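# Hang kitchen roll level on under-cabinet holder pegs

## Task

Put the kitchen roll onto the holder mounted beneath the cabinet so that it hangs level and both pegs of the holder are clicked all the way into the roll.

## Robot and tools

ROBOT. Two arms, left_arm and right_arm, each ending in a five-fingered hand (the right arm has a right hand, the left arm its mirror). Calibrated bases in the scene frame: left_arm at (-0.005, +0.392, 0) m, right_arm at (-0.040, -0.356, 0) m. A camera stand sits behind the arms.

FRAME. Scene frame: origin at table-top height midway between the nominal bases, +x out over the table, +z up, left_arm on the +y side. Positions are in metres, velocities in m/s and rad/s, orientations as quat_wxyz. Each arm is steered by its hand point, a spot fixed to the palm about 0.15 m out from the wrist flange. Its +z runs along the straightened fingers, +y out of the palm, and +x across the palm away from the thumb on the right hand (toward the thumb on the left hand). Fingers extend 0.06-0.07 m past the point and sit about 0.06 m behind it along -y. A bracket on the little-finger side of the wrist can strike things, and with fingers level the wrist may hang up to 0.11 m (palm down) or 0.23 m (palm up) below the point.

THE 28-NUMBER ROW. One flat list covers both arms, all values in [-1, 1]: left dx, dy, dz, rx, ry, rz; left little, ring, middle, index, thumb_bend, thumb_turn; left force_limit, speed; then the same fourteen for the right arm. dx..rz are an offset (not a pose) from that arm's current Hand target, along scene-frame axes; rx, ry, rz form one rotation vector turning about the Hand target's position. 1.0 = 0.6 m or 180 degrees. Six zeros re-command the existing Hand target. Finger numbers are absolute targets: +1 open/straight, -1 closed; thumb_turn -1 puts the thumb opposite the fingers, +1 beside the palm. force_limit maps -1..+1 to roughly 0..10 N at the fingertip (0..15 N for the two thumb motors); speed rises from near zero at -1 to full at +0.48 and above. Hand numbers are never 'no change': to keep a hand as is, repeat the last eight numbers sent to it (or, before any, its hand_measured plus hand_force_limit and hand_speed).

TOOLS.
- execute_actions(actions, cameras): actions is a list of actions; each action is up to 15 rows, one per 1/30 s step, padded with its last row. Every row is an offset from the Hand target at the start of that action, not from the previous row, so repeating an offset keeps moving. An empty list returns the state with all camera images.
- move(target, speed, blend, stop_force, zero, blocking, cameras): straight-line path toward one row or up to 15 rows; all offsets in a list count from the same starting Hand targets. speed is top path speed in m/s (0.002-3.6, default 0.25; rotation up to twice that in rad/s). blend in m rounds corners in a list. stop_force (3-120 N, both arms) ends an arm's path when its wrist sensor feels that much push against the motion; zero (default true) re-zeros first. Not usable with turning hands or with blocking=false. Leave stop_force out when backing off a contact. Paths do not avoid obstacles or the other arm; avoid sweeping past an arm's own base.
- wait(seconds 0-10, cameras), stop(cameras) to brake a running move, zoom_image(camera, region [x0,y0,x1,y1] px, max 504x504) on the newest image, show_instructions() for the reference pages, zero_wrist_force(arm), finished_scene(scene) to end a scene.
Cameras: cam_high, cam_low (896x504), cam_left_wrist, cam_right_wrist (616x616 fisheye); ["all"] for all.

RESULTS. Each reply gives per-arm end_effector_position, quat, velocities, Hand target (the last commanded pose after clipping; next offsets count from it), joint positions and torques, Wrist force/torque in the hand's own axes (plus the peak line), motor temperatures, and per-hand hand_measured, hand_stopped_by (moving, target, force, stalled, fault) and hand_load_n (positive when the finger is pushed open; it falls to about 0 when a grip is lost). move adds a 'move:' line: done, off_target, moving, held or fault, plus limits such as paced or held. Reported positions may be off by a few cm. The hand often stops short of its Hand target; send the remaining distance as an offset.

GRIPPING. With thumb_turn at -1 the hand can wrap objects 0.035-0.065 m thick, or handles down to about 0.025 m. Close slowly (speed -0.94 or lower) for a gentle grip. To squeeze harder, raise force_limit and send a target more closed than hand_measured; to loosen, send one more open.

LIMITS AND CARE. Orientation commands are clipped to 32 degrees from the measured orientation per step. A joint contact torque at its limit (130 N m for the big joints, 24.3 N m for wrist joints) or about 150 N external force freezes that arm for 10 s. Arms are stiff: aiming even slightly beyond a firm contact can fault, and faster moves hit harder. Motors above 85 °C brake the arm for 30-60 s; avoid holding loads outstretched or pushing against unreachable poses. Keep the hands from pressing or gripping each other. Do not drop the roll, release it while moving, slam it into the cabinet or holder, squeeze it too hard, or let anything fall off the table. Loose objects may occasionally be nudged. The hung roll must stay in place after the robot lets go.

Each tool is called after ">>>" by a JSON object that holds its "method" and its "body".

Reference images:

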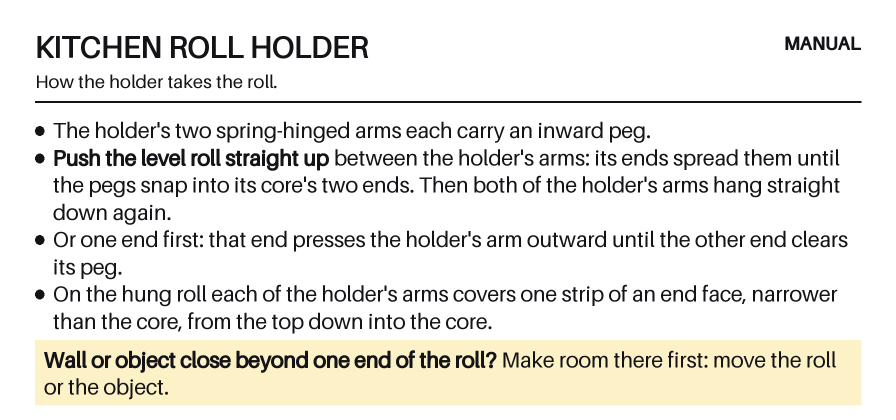

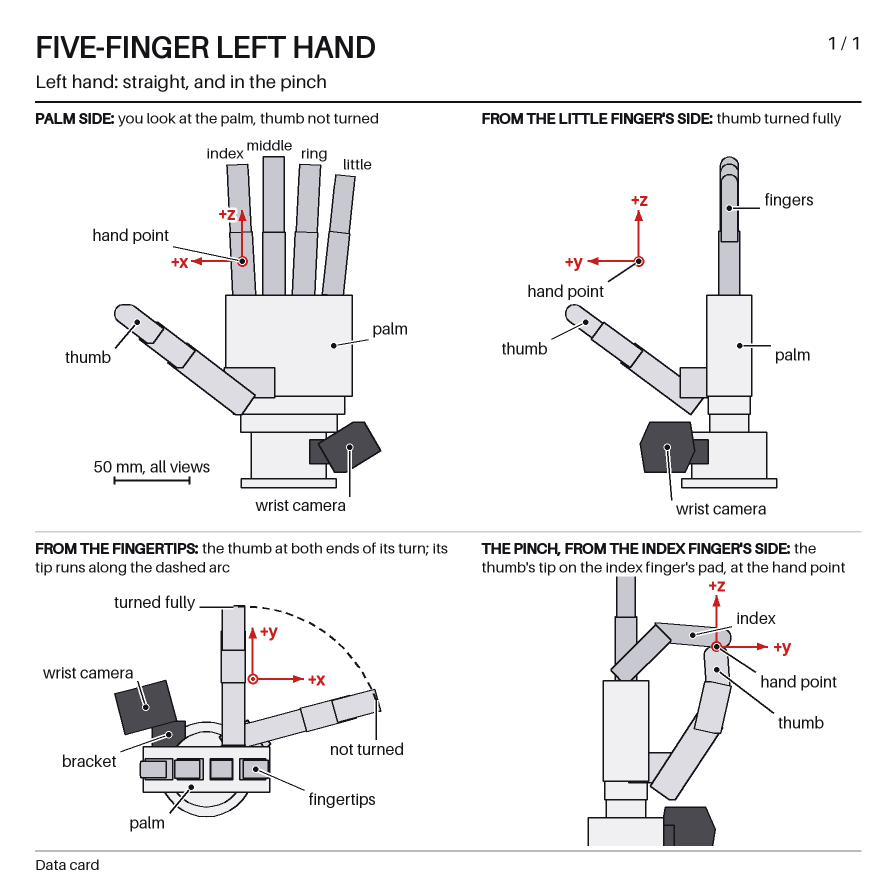

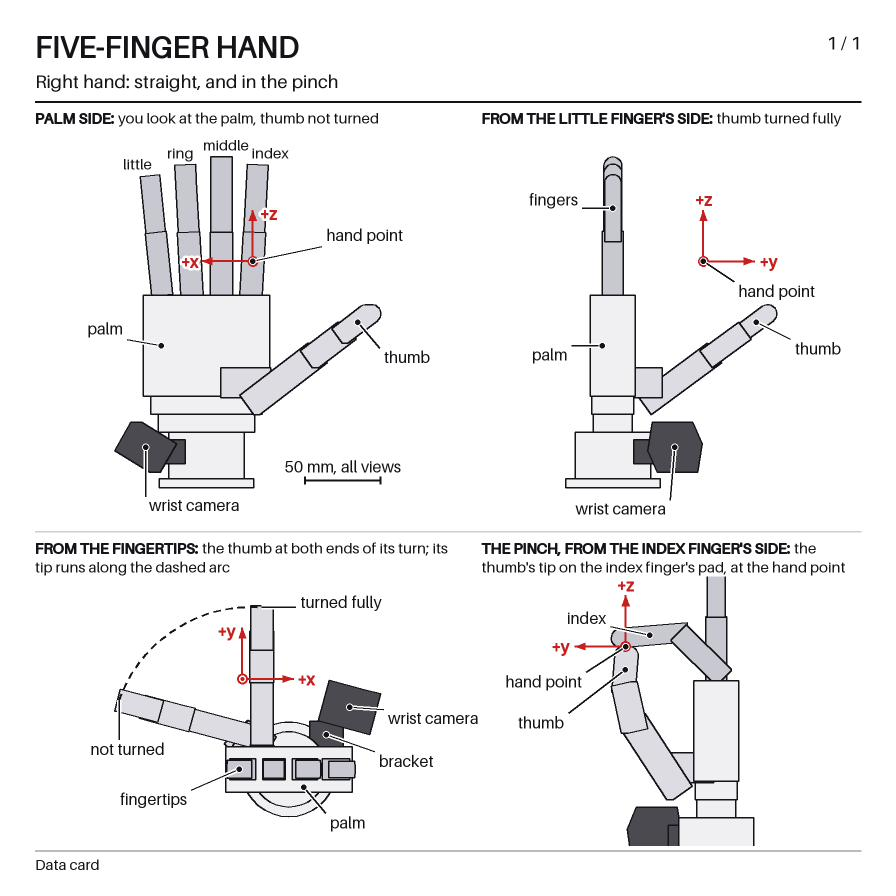

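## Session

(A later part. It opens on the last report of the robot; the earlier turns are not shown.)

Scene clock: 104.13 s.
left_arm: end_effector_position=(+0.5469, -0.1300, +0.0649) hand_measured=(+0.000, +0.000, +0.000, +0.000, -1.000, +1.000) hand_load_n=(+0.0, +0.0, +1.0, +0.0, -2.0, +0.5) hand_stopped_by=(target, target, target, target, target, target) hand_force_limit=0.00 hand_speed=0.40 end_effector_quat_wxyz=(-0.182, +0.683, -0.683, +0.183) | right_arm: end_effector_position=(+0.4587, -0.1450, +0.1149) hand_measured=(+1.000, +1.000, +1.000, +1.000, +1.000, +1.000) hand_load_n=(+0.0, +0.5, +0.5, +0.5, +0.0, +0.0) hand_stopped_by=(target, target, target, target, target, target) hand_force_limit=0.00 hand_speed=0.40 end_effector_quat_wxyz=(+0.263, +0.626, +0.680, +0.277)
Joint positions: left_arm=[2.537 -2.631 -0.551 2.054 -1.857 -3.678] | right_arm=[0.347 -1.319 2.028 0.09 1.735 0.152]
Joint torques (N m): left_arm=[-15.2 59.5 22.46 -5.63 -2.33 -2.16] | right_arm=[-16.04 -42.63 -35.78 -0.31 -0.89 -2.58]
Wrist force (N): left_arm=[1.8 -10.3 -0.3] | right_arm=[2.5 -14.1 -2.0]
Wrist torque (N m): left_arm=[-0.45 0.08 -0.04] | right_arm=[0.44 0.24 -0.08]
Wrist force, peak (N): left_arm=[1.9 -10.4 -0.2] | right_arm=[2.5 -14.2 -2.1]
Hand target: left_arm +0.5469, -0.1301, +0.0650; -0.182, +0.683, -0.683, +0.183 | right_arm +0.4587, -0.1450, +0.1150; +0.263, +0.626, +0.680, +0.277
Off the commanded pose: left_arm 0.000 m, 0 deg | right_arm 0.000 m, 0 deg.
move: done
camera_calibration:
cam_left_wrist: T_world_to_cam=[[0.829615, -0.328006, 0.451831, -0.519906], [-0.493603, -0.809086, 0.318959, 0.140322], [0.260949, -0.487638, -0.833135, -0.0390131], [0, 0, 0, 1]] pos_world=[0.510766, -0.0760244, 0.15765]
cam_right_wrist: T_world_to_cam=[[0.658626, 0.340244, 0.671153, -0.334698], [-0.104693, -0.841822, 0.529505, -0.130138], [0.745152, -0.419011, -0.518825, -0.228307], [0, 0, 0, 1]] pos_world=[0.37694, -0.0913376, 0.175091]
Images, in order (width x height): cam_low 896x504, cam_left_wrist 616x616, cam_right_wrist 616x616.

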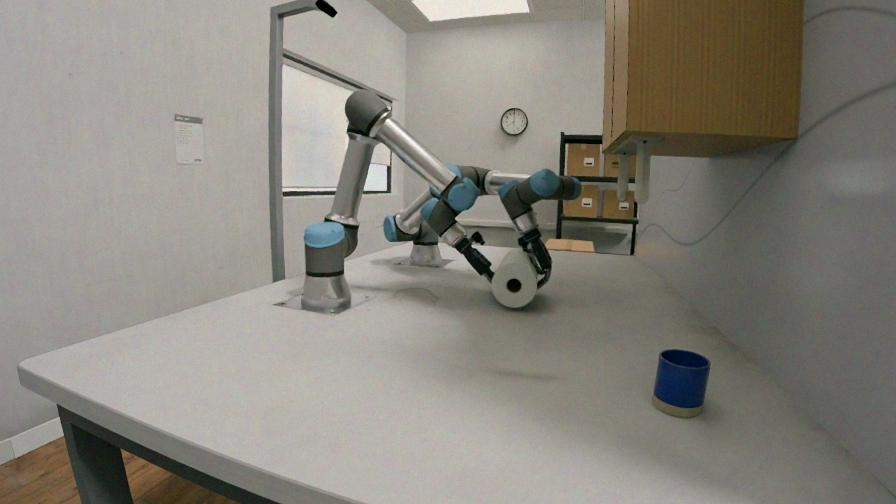

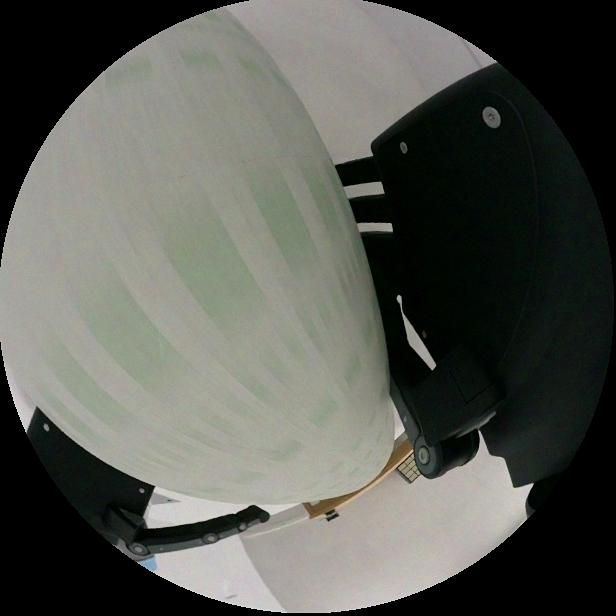

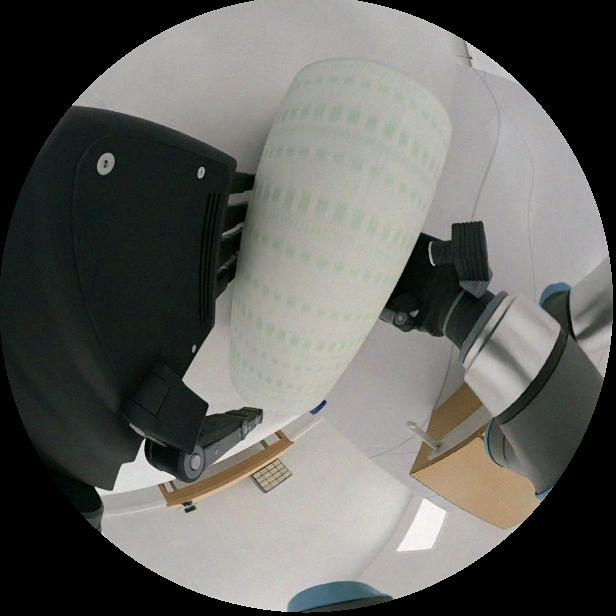

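>>> {"method": "move", "body": {"target": [0,0,0.2,0,0,0,0,0,0,0,-1,1,0,0.4,0,0,0.2,0,0,0,1,1,1,1,1,1,0,0.4], "speed": 0.06, "cameras": ["cam_low","cam_right_wrist","cam_left_wrist"]}}

>>> {"method": "zoom_image", "body": {"camera": "cam_low", "region": [420, 140, 600, 290]}}

Scene clock: 107.13 s.
left_arm: end_effector_position=(+0.5462, -0.1294, +0.1845) hand_measured=(+0.000, +0.000, +0.000, +0.000, -1.000, +1.000) hand_load_n=(+0.0, +0.0, +1.0, +0.0, -2.0, +0.5) hand_stopped_by=(target, target, target, target, target, target) hand_force_limit=0.00 hand_speed=0.40 end_effector_quat_wxyz=(-0.183, +0.682, -0.681, +0.193) | right_arm: end_effector_position=(+0.4587, -0.1450, +0.2349) hand_measured=(+1.000, +1.000, +1.000, +1.000, +1.000, +1.000) hand_load_n=(+0.0, +0.5, +0.5, +0.5, +0.0, +0.0) hand_stopped_by=(target, target, target, target, target, target) hand_force_limit=0.00 hand_speed=0.40 end_effector_quat_wxyz=(+0.263, +0.626, +0.680, +0.277)
Joint positions: left_arm=[2.538 -2.733 -0.035 1.663 -1.852 -3.676] | right_arm=[0.347 -1.477 1.861 0.416 1.735 0.152]
Joint torques (N m): left_arm=[7.06 36.15 22.04 -6.28 3.43 3.3] | right_arm=[-12.49 -39.54 -38.67 -1.08 0.23 2.2]
Wrist force (N): left_arm=[2.9 -14.5 -0.5] | right_arm=[3.5 -18.6 -2.6]
Wrist torque (N m): left_arm=[-0.68 0.01 -0.12] | right_arm=[0.54 0.34 -0.18]
Wrist force, peak (N): left_arm=[2.8 -15.2 -0.7] | right_arm=[3.6 -18.9 -2.7]
Hand target: left_arm +0.5469, -0.1301, +0.1850; -0.182, +0.683, -0.683, +0.183 | right_arm +0.4587, -0.1450, +0.2350; +0.263, +0.626, +0.680, +0.277
Off the commanded pose: left_arm 0.001 m, 1 deg | right_arm 0.000 m, 0 deg.
elbow stopped short (left arm): the move would have taken joint 3 (elbow) straighter than the controller allows.
move: done
camera_calibration:
cam_left_wrist: T_world_to_cam=[[0.821441, -0.323264, 0.469825, -0.571393], [-0.500741, -0.80311, 0.322913, 0.106329], [0.272935, -0.500515, -0.821579, 0.0507615], [0, 0, 0, 1]] pos_world=[0.508754, -0.0739099, 0.275825]
cam_right_wrist: T_world_to_cam=[[0.658588, 0.340357, 0.671132, -0.415273], [-0.104618, -0.841792, 0.529567, -0.193776], [0.745196, -0.418979, -0.518787, -0.166021], [0, 0, 0, 1]] pos_world=[0.37694, -0.0913374, 0.295191]
Images, in order (width x height): cam_low 896x504, cam_left_wrist 616x616, cam_right_wrist 616x616.

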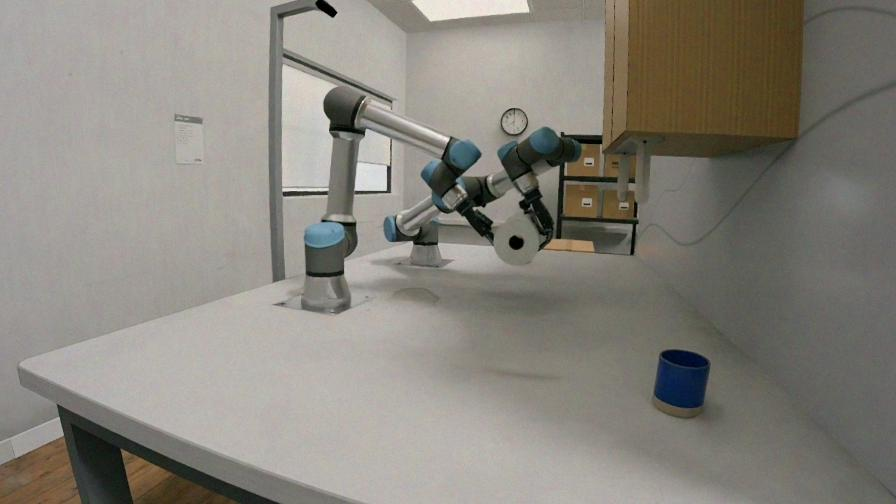

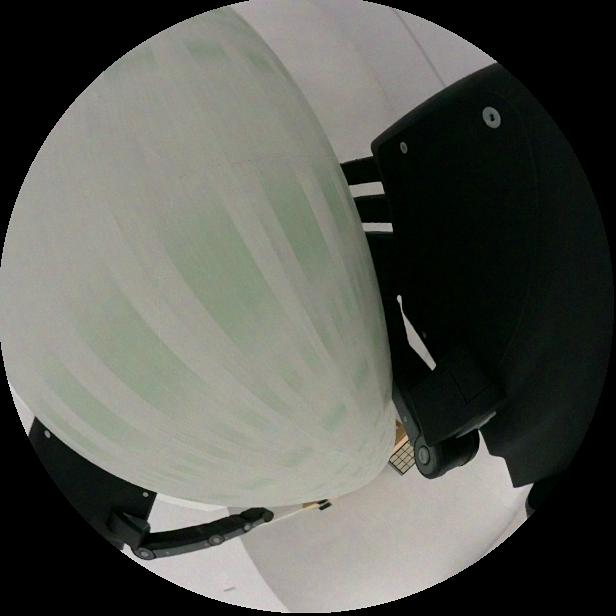

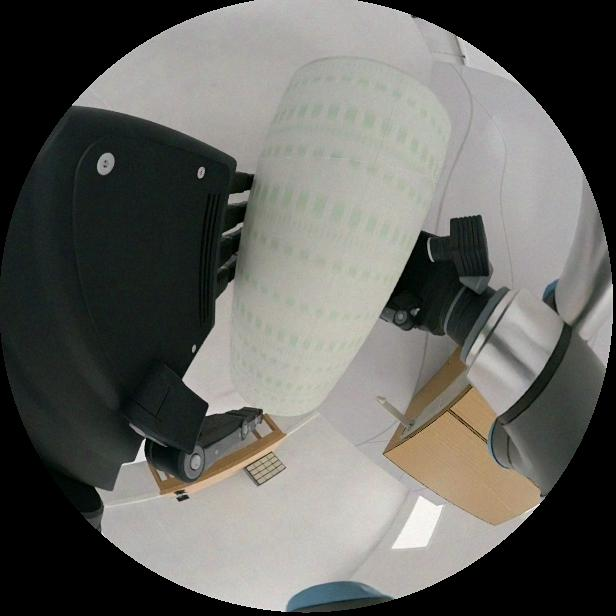

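Scaled by 2.800.

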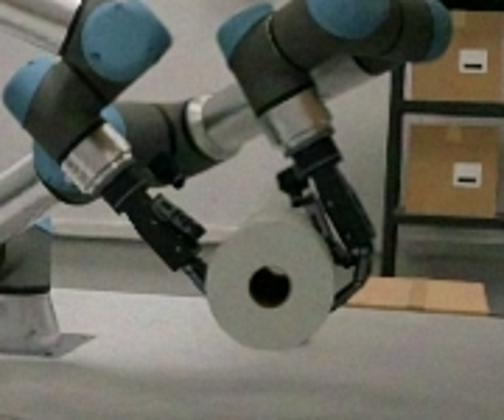

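>>> {"method": "move", "body": {"target": [-0.0833,0.05,0,0,0,0,0,0,0,0,-1,1,0,0.4,-0.0833,0.05,0,0,0,0,1,1,1,1,1,-1,-0.4,0.2], "speed": 0.06}}

>>> {"method": "move", "body": {"target": [0,0,0,0,0,0,0,0,0,0,-1,1,0,0.4,-0.0117,0,-0.051,0.0117,-0.1663,0,1,1,1,1,1,-1,-0.4,0.2], "speed": 0.06, "cameras": ["cam_low","cam_right_wrist","cam_left_wrist"]}}

>>> {"method": "zoom_image", "body": {"camera": "cam_low", "region": [400, 140, 580, 290]}}

Scene clock: 110.73 s.
left_arm: end_effector_position=(+0.4969, -0.1001, +0.1850) hand_measured=(+0.000, +0.000, +0.000, +0.000, -1.000, +1.000) hand_load_n=(+0.0, +0.0, +1.0, +0.0, -2.0, +0.5) hand_stopped_by=(target, target, target, target, target, target) hand_force_limit=0.00 hand_speed=0.40 end_effector_quat_wxyz=(-0.182, +0.683, -0.683, +0.183) | right_arm: end_effector_position=(+0.4088, -0.1150, +0.2350) hand_measured=(+1.000, +1.000, +1.000, +1.000, +1.000, -1.000) hand_load_n=(+0.0, +0.5, +0.5, +0.5, +0.0, +0.0) hand_stopped_by=(target, target, target, target, target, target) hand_force_limit=-0.40 hand_speed=0.20 end_effector_quat_wxyz=(+0.263, +0.626, +0.680, +0.277)
Joint positions: left_arm=[2.531 -2.402 -0.674 1.947 -1.859 -3.684] | right_arm=[0.49 -1.51 1.901 0.431 1.834 0.258]
Joint torques (N m): left_arm=[8.72 54.84 4.91 -1.02 3.27 3.08] | right_arm=[8.35 -36.13 -12.07 -0.1 4.49 2.63]
Wrist force (N): left_arm=[1.8 -11.0 -0.2] | right_arm=[2.1 -14.7 -2.0]
Wrist torque (N m): left_arm=[-0.52 0.08 -0.11] | right_arm=[0.45 0.32 -0.29]
Wrist force, peak (N): left_arm=[3.1 -15.1 -0.6] | right_arm=[3.5 -19.2 -2.3]
Hand target: left_arm +0.4969, -0.1001, +0.1850; -0.182, +0.683, -0.683, +0.183 | right_arm +0.4088, -0.1150, +0.2350; +0.263, +0.626, +0.680, +0.277
Off the commanded pose: left_arm 0.000 m, 0 deg | right_arm 0.000 m, 0 deg.
move: done

Scene clock: 115.70 s.
left_arm: end_effector_position=(+0.4969, -0.1000, +0.1850) hand_measured=(+0.000, +0.000, +0.000, +0.000, -1.000, +1.000) hand_load_n=(+0.0, +0.5, +3.0, +3.5, -2.0, +0.5) hand_stopped_by=(target, target, target, target, target, target) hand_force_limit=0.00 hand_speed=0.40 end_effector_quat_wxyz=(-0.182, +0.683, -0.683, +0.183) | right_arm: end_effector_position=(+0.4017, -0.1150, +0.2044) hand_measured=(+1.000, +1.000, +1.000, +1.000, +1.000, -1.000) hand_load_n=(+0.0, +0.0, +0.5, +0.5, +0.0, +0.0) hand_stopped_by=(target, target, target, target, target, target) hand_force_limit=-0.40 hand_speed=0.20 end_effector_quat_wxyz=(+0.418, +0.538, +0.584, +0.442)
Joint positions: left_arm=[2.531 -2.402 -0.675 1.948 -1.859 -3.684] | right_arm=[0.55 -1.487 2.28 -0.505 1.991 0.107]
Joint torques (N m): left_arm=[-15.88 47.85 5.36 -2.41 3.34 2.87] | right_arm=[7.93 -19.61 -13.17 -6.79 3.11 -2.89]
Wrist force (N): left_arm=[-1.1 -17.0 -0.6] | right_arm=[-0.6 -17.9 -13.2]
Wrist torque (N m): left_arm=[-0.06 0.19 0.00] | right_arm=[1.11 0.40 -0.14]
Wrist force, peak (N): left_arm=[-1.0 -28.2 2.0] | right_arm=[0.3 -27.3 -19.5]
Hand target: left_arm +0.4969, -0.1001, +0.1850; -0.182, +0.683, -0.683, +0.183 | right_arm +0.4017, -0.1150, +0.2044; +0.418, +0.538, +0.584, +0.442
Off the commanded pose: left_arm 0.000 m, 0 deg | right_arm 0.000 m, 0 deg.
move: done
camera_calibration:
cam_left_wrist: T_world_to_cam=[[0.829615, -0.328006, 0.451831, -0.52285], [-0.493603, -0.809086, 0.318959, 0.101607], [0.260949, -0.487638, -0.833135, 0.0887231], [0, 0, 0, 1]] pos_world=[0.460766, -0.0460244, 0.27775]
cam_right_wrist: T_world_to_cam=[[0.232901, 0.310319, 0.921661, -0.2511], [-0.346937, -0.858851, 0.376841, -0.0317235], [0.908511, -0.407525, -0.0923663, -0.278253], [0, 0, 0, 1]] pos_world=[0.300271, -0.0627198, 0.217682]
Images, in order (width x height): cam_low 896x504, cam_left_wrist 616x616, cam_right_wrist 616x616.

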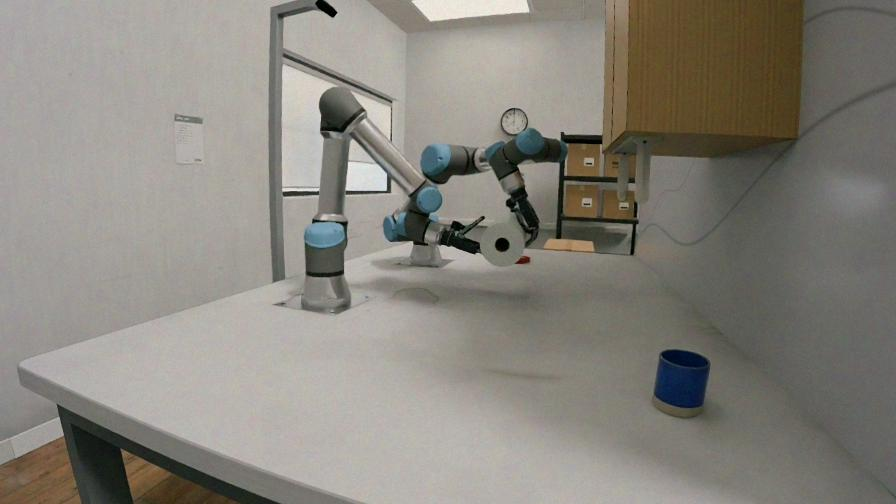

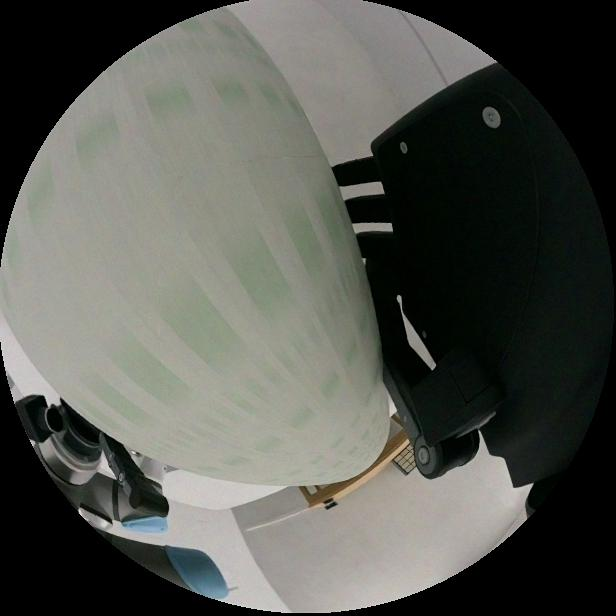

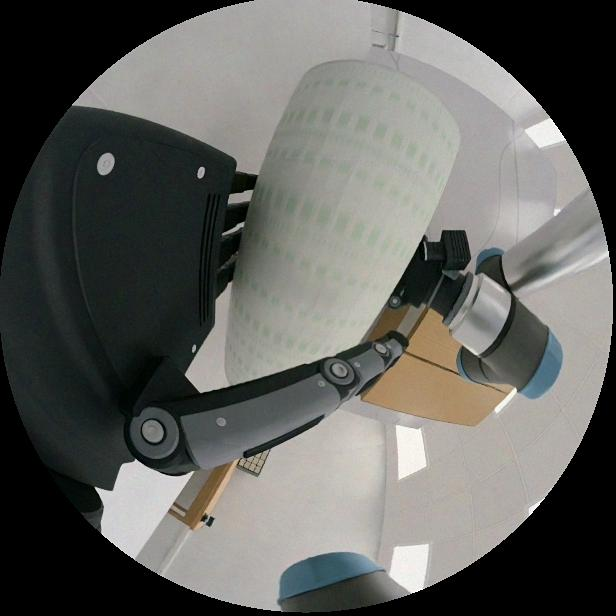

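Scaled by 2.800.

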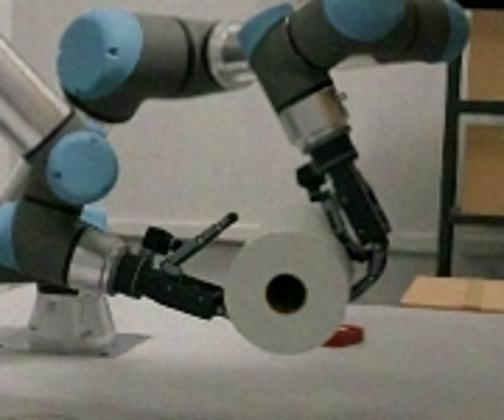

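>>> {"method": "move", "body": {"target": [[0.0067,0,0.0033,0,0,0,0,0,0,0,-1,1,0,0.4,0.0133,0,-0.025,0.0058,-0.0831,0,1,1,1,1,1,-1,-0.4,0.2],[0.02,0,0.015,0,0,0,0,0,0,0,-1,1,0,0.4,0.0213,0,-0.0407,0.0117,-0.1663,0,1,1,1,1,1,-1,-0.4,0.2]], "speed": 0.05, "blend": 0.005, "cameras": ["cam_low","cam_right_wrist","cam_left_wrist"]}}

>>> {"method": "zoom_image", "body": {"camera": "cam_low", "region": [400, 140, 580, 290]}}

Scene clock: 123.40 s.
left_arm: end_effector_position=(+0.5089, -0.1000, +0.1940) hand_measured=(+0.000, +0.000, +0.000, +0.000, -1.000, +1.000) hand_load_n=(+0.0, +0.0, +1.0, +0.0, -1.5, +0.0) hand_stopped_by=(target, target, target, target, target, target) hand_force_limit=0.00 hand_speed=0.40 end_effector_quat_wxyz=(-0.182, +0.683, -0.683, +0.183) | right_arm: end_effector_position=(+0.4145, -0.1150, +0.1800) hand_measured=(+1.000, +1.000, +1.000, +1.000, +1.000, -1.000) hand_load_n=(+0.0, +0.0, +0.5, +0.0, +0.0, +0.0) hand_stopped_by=(target, target, target, target, target, target) hand_force_limit=-0.40 hand_speed=0.20 end_effector_quat_wxyz=(+0.545, +0.413, +0.448, +0.576)
Joint positions: left_arm=[2.542 -2.438 -0.585 1.897 -1.855 -3.673] | right_arm=[0.489 -1.072 2.428 -1.635 1.933 -0.114]
Joint torques (N m): left_arm=[12.81 36.41 27.12 -3.85 2.52 2.64] | right_arm=[-13.23 -22.36 -20.45 -4.38 -2.69 -2.62]
Wrist force (N): left_arm=[0.4 2.5 0.0] | right_arm=[-2.6 -5.0 -4.4]
Wrist torque (N m): left_arm=[0.34 0.05 -0.07] | right_arm=[-0.04 0.47 -0.10]
Wrist force, peak (N): left_arm=[-1.2 -18.1 -0.3] | right_arm=[-1.2 -18.4 -14.3]
Hand target: left_arm +0.5089, -0.1001, +0.1940; -0.182, +0.683, -0.683, +0.183 | right_arm +0.4145, -0.1150, +0.1800; +0.545, +0.413, +0.448, +0.576
Off the commanded pose: left_arm 0.000 m, 0 deg | right_arm 0.000 m, 0 deg.
move: done
camera_calibration:
cam_left_wrist: T_world_to_cam=[[0.829615, -0.328006, 0.451831, -0.53686], [-0.493603, -0.809086, 0.318959, 0.104611], [0.260949, -0.487638, -0.833135, 0.0929578], [0, 0, 0, 1]] pos_world=[0.472766, -0.0461244, 0.28665]
cam_right_wrist: T_world_to_cam=[[-0.260877, 0.275565, 0.925206, -0.0315116], [-0.480664, -0.868227, 0.123064, 0.0819117], [0.837201, -0.412609, 0.358955, -0.344375], [0, 0, 0, 1]] pos_world=[0.319462, -0.0622907, 0.142689]
Images, in order (width x height): cam_low 896x504, cam_left_wrist 616x616, cam_right_wrist 616x616.

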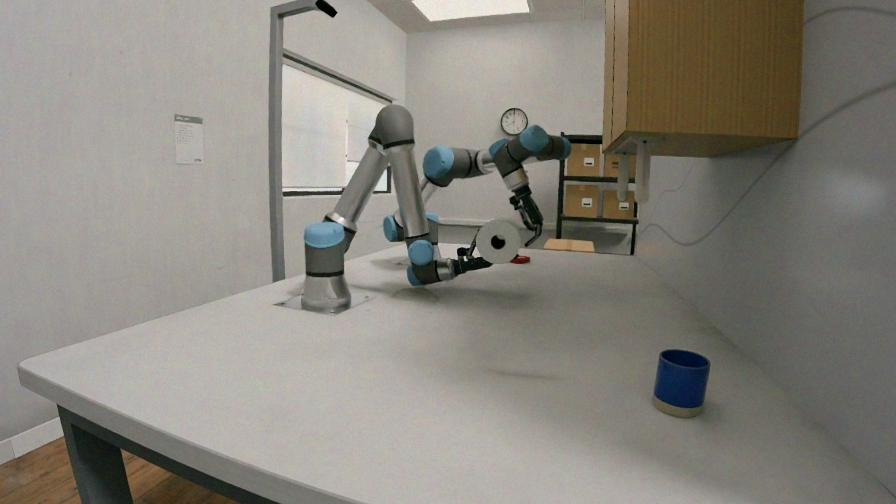

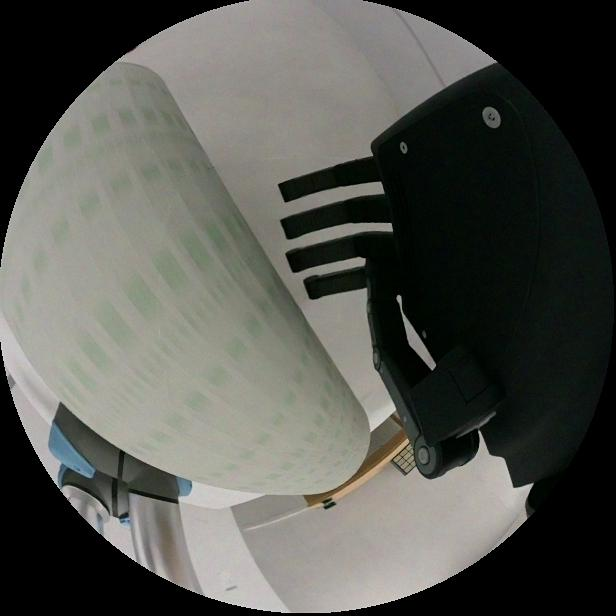

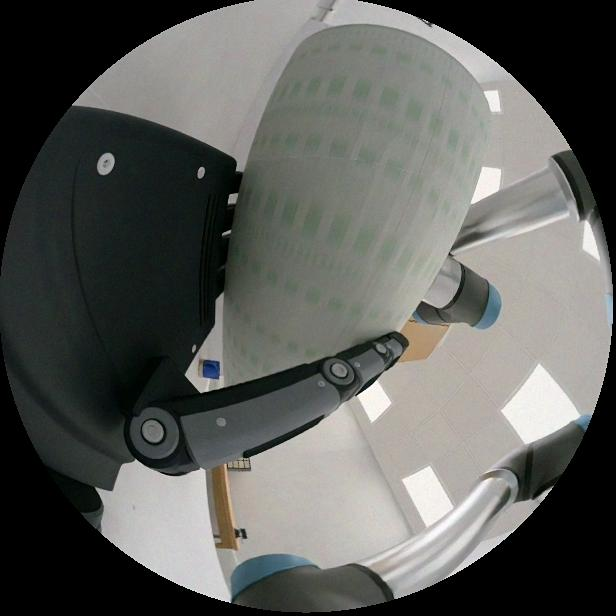

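Scaled by 2.800.

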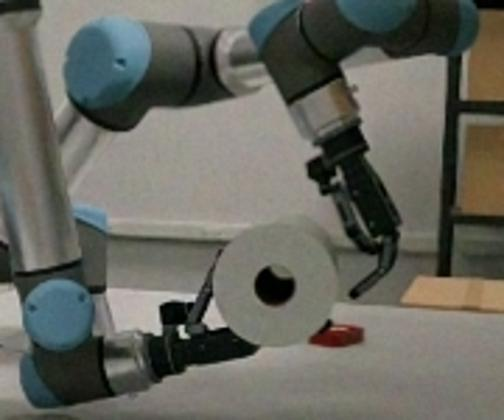

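>>> {"method": "move", "body": {"target": [[0.05,0.05,0.2,0,0,0,1,1,1,1,-1,1,0,0.4,0,0,0.05,0,0,0,1,1,1,1,1,-1,-0.4,0.2],[-0.08,0.5,0.15,0,0,0,1,1,1,1,-1,1,0,0.4,0,-0.03,0.083,0,0,0,1,1,1,1,1,-1,-0.4,0.2]], "speed": 0.2, "blend": 0.03, "cameras": ["cam_high","cam_low"]}}

>>> {"method": "zoom_image", "body": {"camera": "cam_high", "region": [480, 160, 620, 260]}}

>>> {"method": "zoom_image", "body": {"camera": "cam_low", "region": [600, 130, 680, 210]}}

Scene clock: 128.17 s.
left_arm: end_effector_position=(+0.4609, +0.1998, +0.2840) hand_measured=(+1.000, +1.000, +1.000, +1.000, -1.000, +1.000) hand_load_n=(+0.0, +0.0, +0.0, +0.0, +0.0, +0.0) hand_stopped_by=(target, target, target, target, target, target) hand_force_limit=0.00 hand_speed=0.40 end_effector_quat_wxyz=(-0.183, +0.683, -0.683, +0.183) | right_arm: end_effector_position=(+0.4145, -0.1330, +0.2298) hand_measured=(+1.000, +1.000, +1.000, +1.000, +1.000, -1.000) hand_load_n=(+0.0, +0.0, +0.0, +0.0, +0.0, +0.0) hand_stopped_by=(target, target, target, target, target, target) hand_force_limit=-0.40 hand_speed=0.20 end_effector_quat_wxyz=(+0.545, +0.413, +0.448, +0.576)
Joint positions: left_arm=[3.069 -1.802 -1.328 2.081 -1.605 -3.201] | right_arm=[0.436 -1.262 2.457 -1.47 1.881 -0.098]
Joint torques (N m): left_arm=[12.65 38.45 8.75 1.06 2.66 2.64] | right_arm=[-13.37 -35.24 1.91 -0.43 -2.72 2.65]
Wrist force (N): left_arm=[0.1 2.5 0.1] | right_arm=[-2.8 -4.8 -4.6]
Wrist torque (N m): left_arm=[0.32 0.10 -0.10] | right_arm=[0.01 0.51 -0.27]
Wrist force, peak (N): left_arm=[0.6 2.9 0.8] | right_arm=[-2.4 -5.4 -4.4]
Hand target: left_arm +0.4609, +0.1999, +0.2840; -0.182, +0.683, -0.683, +0.183 | right_arm +0.4145, -0.1330, +0.2298; +0.545, +0.413, +0.448, +0.576
Off the commanded pose: left_arm 0.000 m, 0 deg | right_arm 0.000 m, 0 deg.
move: done
Images, in order (width x height): cam_high 896x504, cam_low 896x504.

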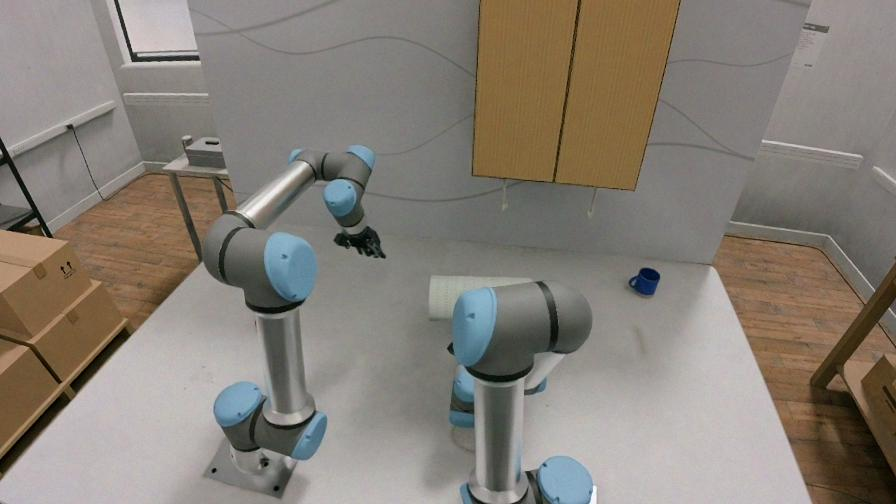

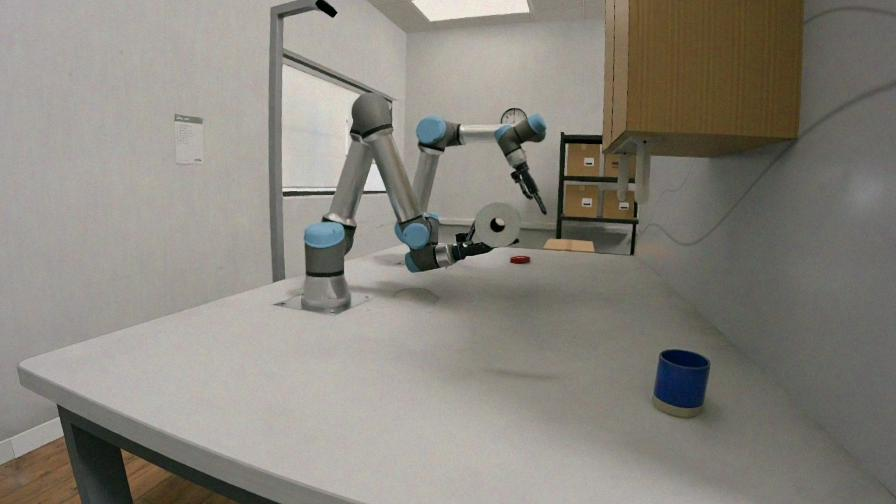

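Scaled by 3.600.

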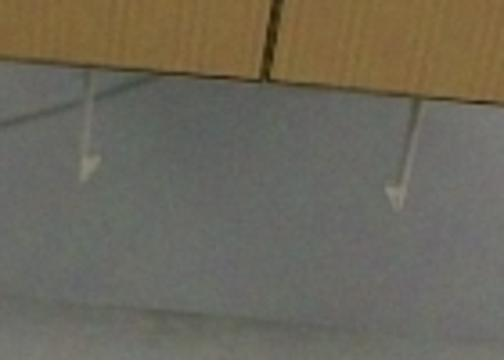

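Scaled by 6.300.

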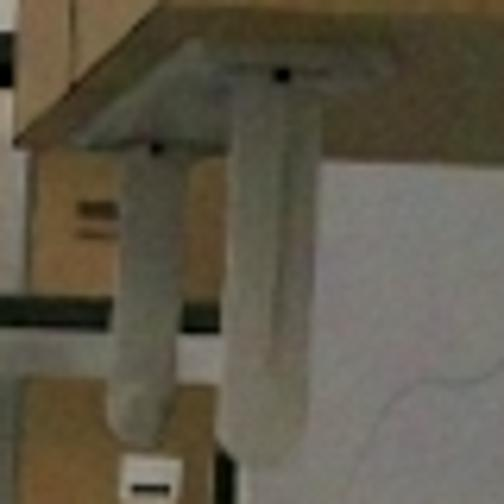

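>>> {"method": "move", "body": {"target": [0,0,0,0,0,0,1,1,1,1,-1,1,0,0.4,0.5967,-0.3433,-0.013,0,0,0,1,1,1,1,1,-1,-0.4,0.2], "speed": 0.18, "cameras": ["all"]}}

>>> {"method": "zoom_image", "body": {"camera": "cam_high", "region": [480, 160, 620, 260]}}

>>> {"method": "zoom_image", "body": {"camera": "cam_low", "region": [600, 130, 700, 230]}}

Scene clock: 132.97 s.
left_arm: end_effector_position=(+0.4609, +0.1999, +0.2840) hand_measured=(+1.000, +1.000, +1.000, +1.000, -1.000, +1.000) hand_load_n=(+0.0, +0.0, +0.0, +0.0, +0.0, +0.0) hand_stopped_by=(target, target, target, target, target, target) hand_force_limit=0.00 hand_speed=0.40 end_effector_quat_wxyz=(-0.182, +0.683, -0.683, +0.183) | right_arm: end_effector_position=(+0.7725, -0.3390, +0.2220) hand_measured=(+1.000, +1.000, +1.000, +1.000, +1.000, -1.000) hand_load_n=(+0.0, +0.0, +0.5, +0.0, +0.0, +0.0) hand_stopped_by=(target, target, target, target, target, target) hand_force_limit=-0.40 hand_speed=0.20 end_effector_quat_wxyz=(+0.545, +0.413, +0.448, +0.576)
Joint positions: left_arm=[3.07 -1.802 -1.329 2.081 -1.605 -3.201] | right_arm=[-0.13 -0.857 1.684 -1.096 1.335 0.052]
Joint torques (N m): left_arm=[12.65 37.68 10.36 0.94 2.85 2.53] | right_arm=[-12.98 -40.98 -29.8 -0.39 -2.49 2.59]
Wrist force (N): left_arm=[0.2 2.4 0.0] | right_arm=[-2.4 -5.0 -4.0]
Wrist torque (N m): left_arm=[0.32 0.09 -0.09] | right_arm=[-0.06 0.42 -0.25]
Wrist force, peak (N): left_arm=[0.1 2.7 -0.1] | right_arm=[-2.0 -4.7 -5.7]
Hand target: left_arm +0.4609, +0.1999, +0.2840; -0.182, +0.683, -0.683, +0.183 | right_arm +0.7725, -0.3390, +0.2220; +0.545, +0.413, +0.448, +0.576
Off the commanded pose: left_arm 0.000 m, 0 deg | right_arm 0.000 m, 0 deg.
move: done
camera_calibration:
cam_left_wrist: T_world_to_cam=[[0.829615, -0.328006, 0.451831, -0.439346], [-0.493603, -0.809086, 0.318959, 0.294905], [0.260949, -0.487638, -0.833135, 0.32684], [0, 0, 0, 1]] pos_world=[0.424766, 0.253876, 0.37675]
cam_right_wrist: T_world_to_cam=[[-0.260999, 0.275524, 0.925184, 0.084798], [-0.48065, -0.868247, 0.122974, 0.0544258], [0.837171, -0.412594, 0.359042, -0.751543], [0, 0, 0, 1]] pos_world=[0.677462, -0.286191, 0.184689]

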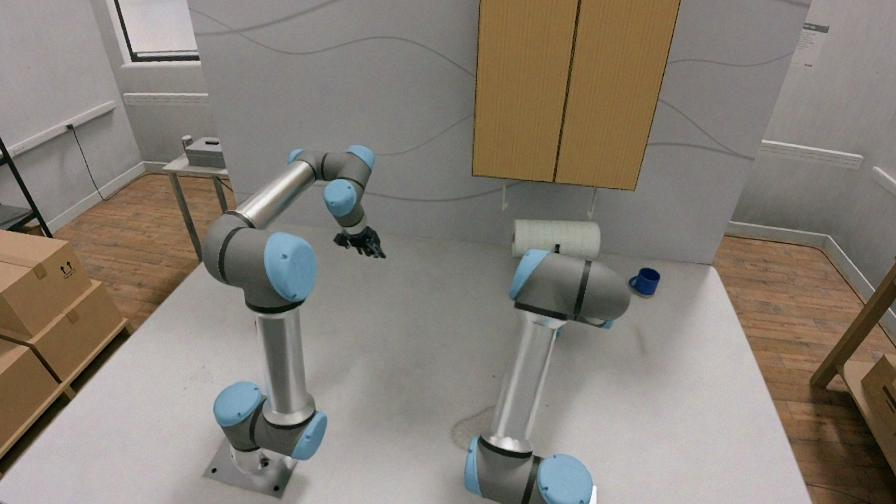

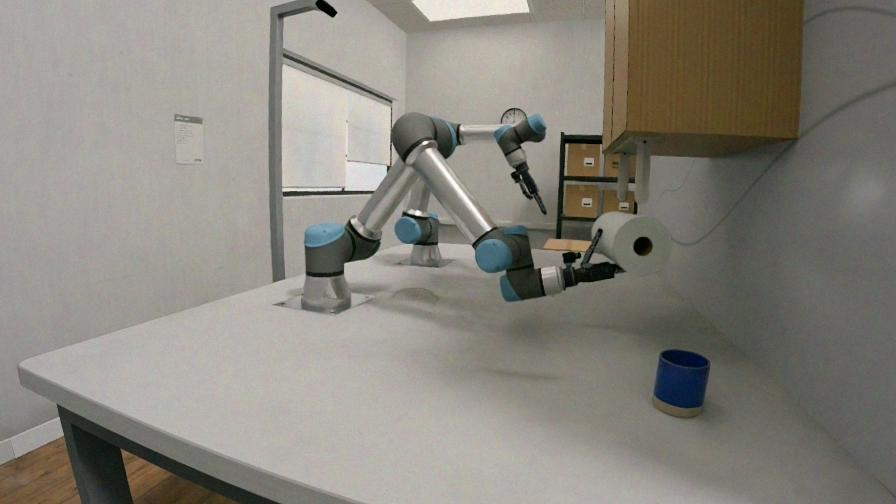

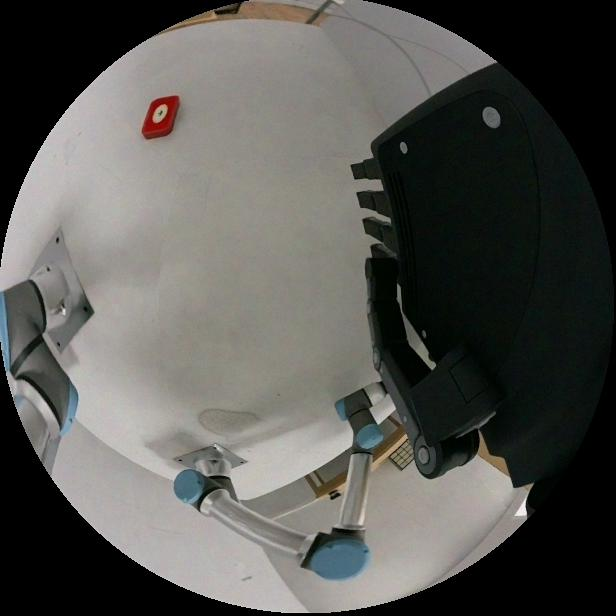

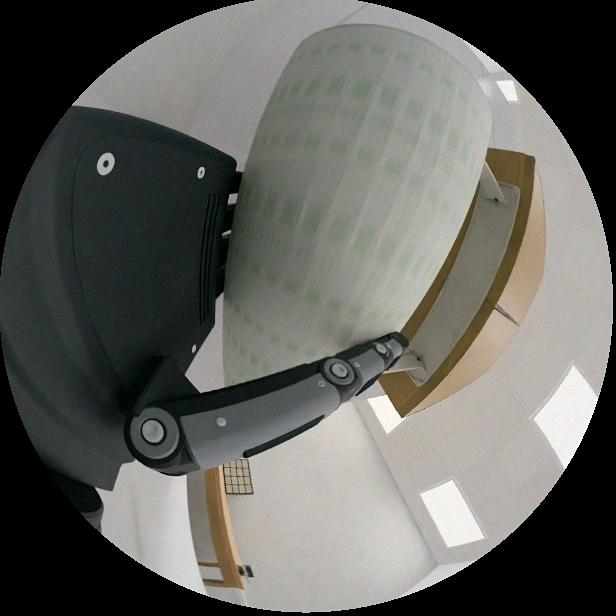

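Scaled by 3.600.

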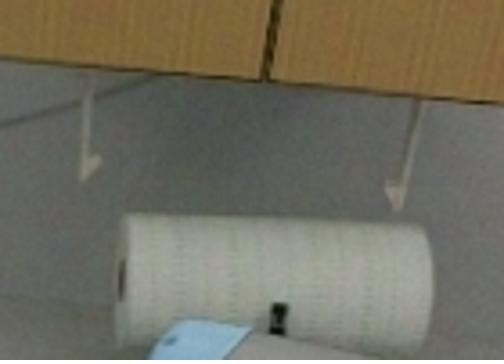

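Scaled by 5.040.

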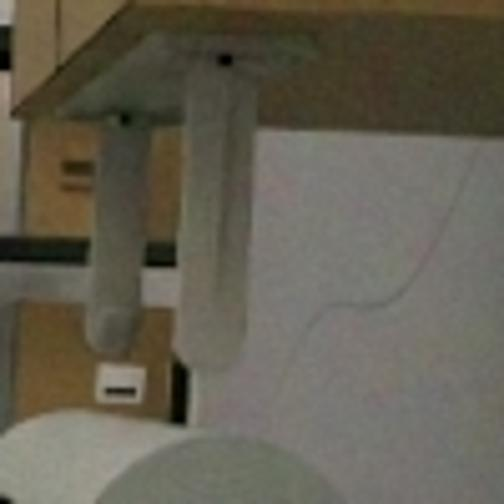

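>>> {"method": "zoom_image", "body": {"camera": "cam_low", "region": [580, 180, 680, 280]}}

Scaled by 5.040.

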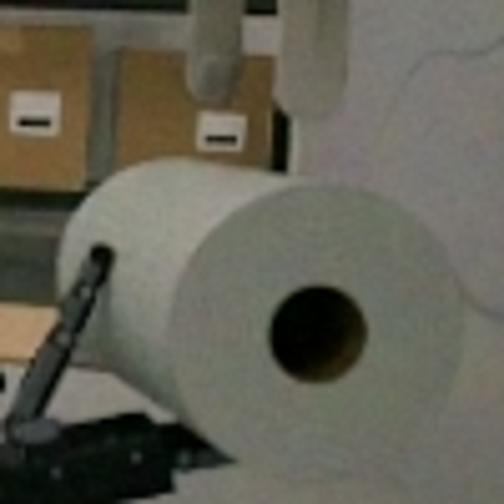

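>>> {"method": "move", "body": {"target": [[0,0,0,0,0,0,1,1,1,1,-1,1,0,0.4,0.01,0.09,0,0,0,-0.0317,1,1,1,1,1,-1,-0.4,0.2],[0,0,0,0,0,0,1,1,1,1,-1,1,0,0.4,0.01,0.0788,0.0667,-0.0944,-0.0047,-0.0317,1,1,1,1,1,-1,-0.4,0.2]], "speed": 0.08, "blend": 0.01, "cameras": ["cam_high","cam_low","cam_right_wrist"]}}

>>> {"method": "zoom_image", "body": {"camera": "cam_high", "region": [480, 160, 620, 260]}}

>>> {"method": "zoom_image", "body": {"camera": "cam_low", "region": [580, 160, 680, 260]}}

Scene clock: 144.07 s.
left_arm: end_effector_position=(+0.4609, +0.1999, +0.2840) hand_measured=(+1.000, +1.000, +1.000, +1.000, -1.000, +1.000) hand_load_n=(+0.0, +0.0, +0.0, +0.0, +0.0, +0.0) hand_stopped_by=(target, target, target, target, target, target) hand_force_limit=0.00 hand_speed=0.40 end_effector_quat_wxyz=(-0.182, +0.683, -0.683, +0.183) | right_arm: end_effector_position=(+0.7785, -0.2917, +0.2619) hand_measured=(+1.000, +1.000, +1.000, +1.000, +1.000, -1.000) hand_load_n=(+0.0, +0.0, +0.0, +0.0, +0.0, -0.5) hand_stopped_by=(target, target, target, target, target, target) hand_force_limit=-0.40 hand_speed=0.20 end_effector_quat_wxyz=(+0.631, +0.345, +0.503, +0.479)
Joint positions: left_arm=[3.07 -1.802 -1.329 2.081 -1.605 -3.201] | right_arm=[-0.073 -0.894 1.634 -1.002 1.411 -0.277]
Joint torques (N m): left_arm=[12.56 37.85 10.05 0.93 2.8 2.5] | right_arm=[-12.76 -59.66 -21.87 -0.46 -2.27 -2.41]
Wrist force (N): left_arm=[0.2 2.2 -0.2] | right_arm=[-1.3 -4.9 -4.2]
Wrist torque (N m): left_arm=[0.30 0.08 -0.08] | right_arm=[-0.06 0.43 -0.12]
Wrist force, peak (N): left_arm=[0.2 2.6 -0.1] | right_arm=[-2.3 -5.7 -4.1]
Hand target: left_arm +0.4609, +0.1999, +0.2840; -0.182, +0.683, -0.683, +0.183 | right_arm +0.7785, -0.2917, +0.2620; +0.631, +0.345, +0.503, +0.479
Off the commanded pose: left_arm 0.000 m, 0 deg | right_arm 0.000 m, 0 deg.
move: done
camera_calibration:
cam_right_wrist: T_world_to_cam=[[-0.231959, 0.557484, 0.797124, 0.129649], [-0.565135, -0.744219, 0.356033, 0.134408], [0.791718, -0.367898, 0.487682, -0.736714], [0, 0, 0, 1]] pos_world=[0.689302, -0.243285, 0.208082]
Images, in order (width x height): cam_high 896x504, cam_low 896x504, cam_right_wrist 616x616.

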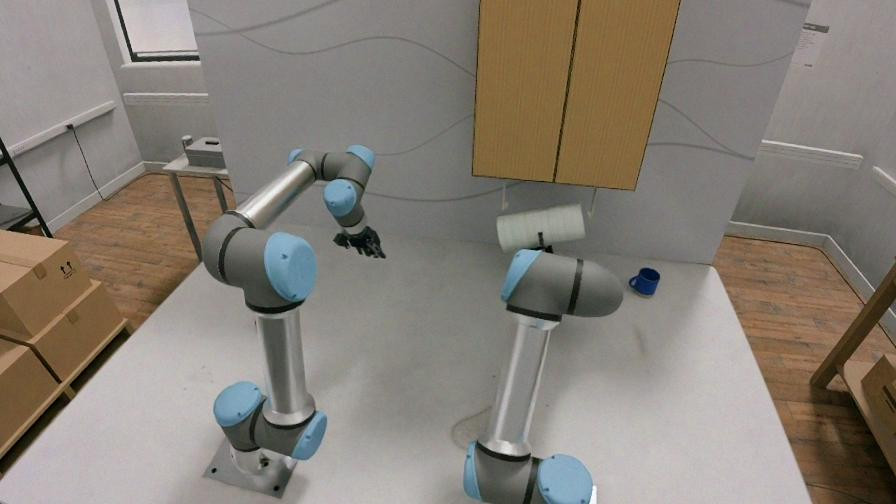

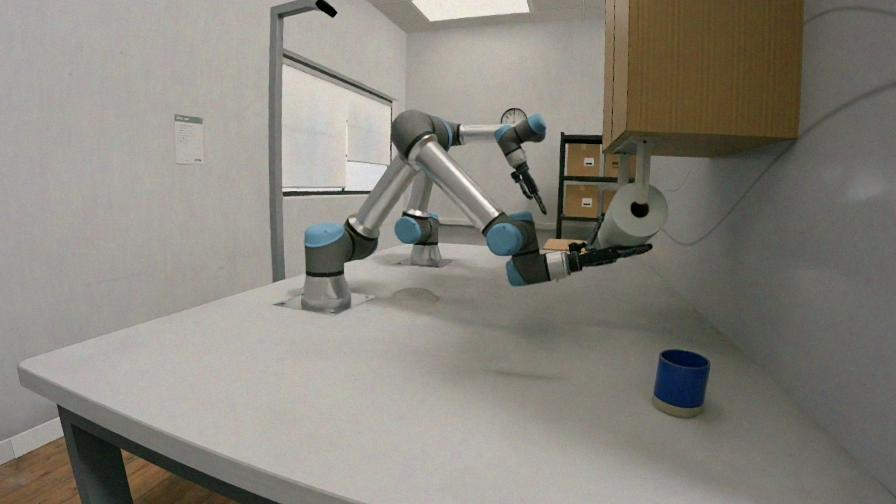

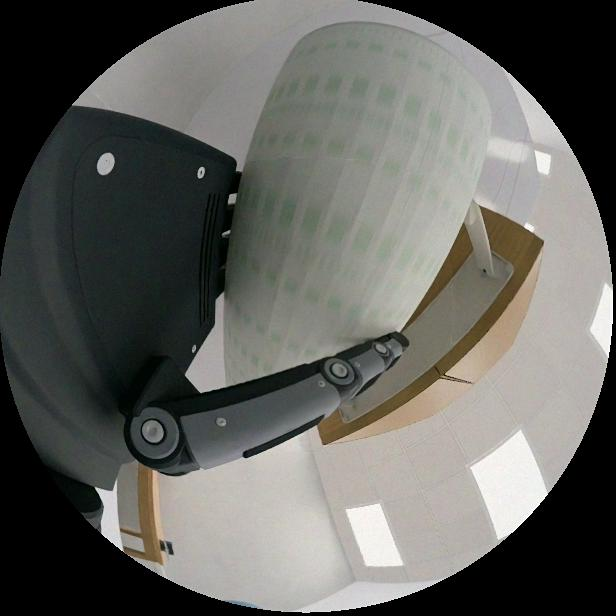

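Scaled by 3.600.

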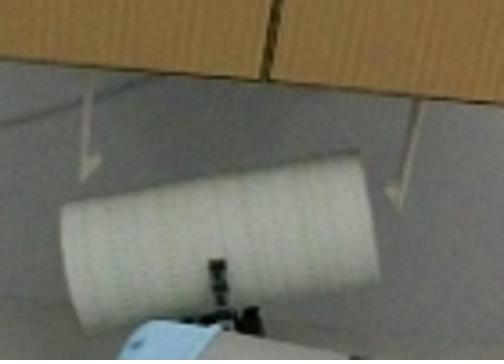

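Scaled by 5.040.

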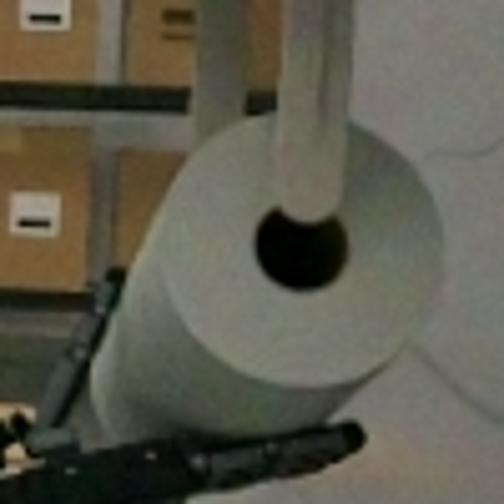

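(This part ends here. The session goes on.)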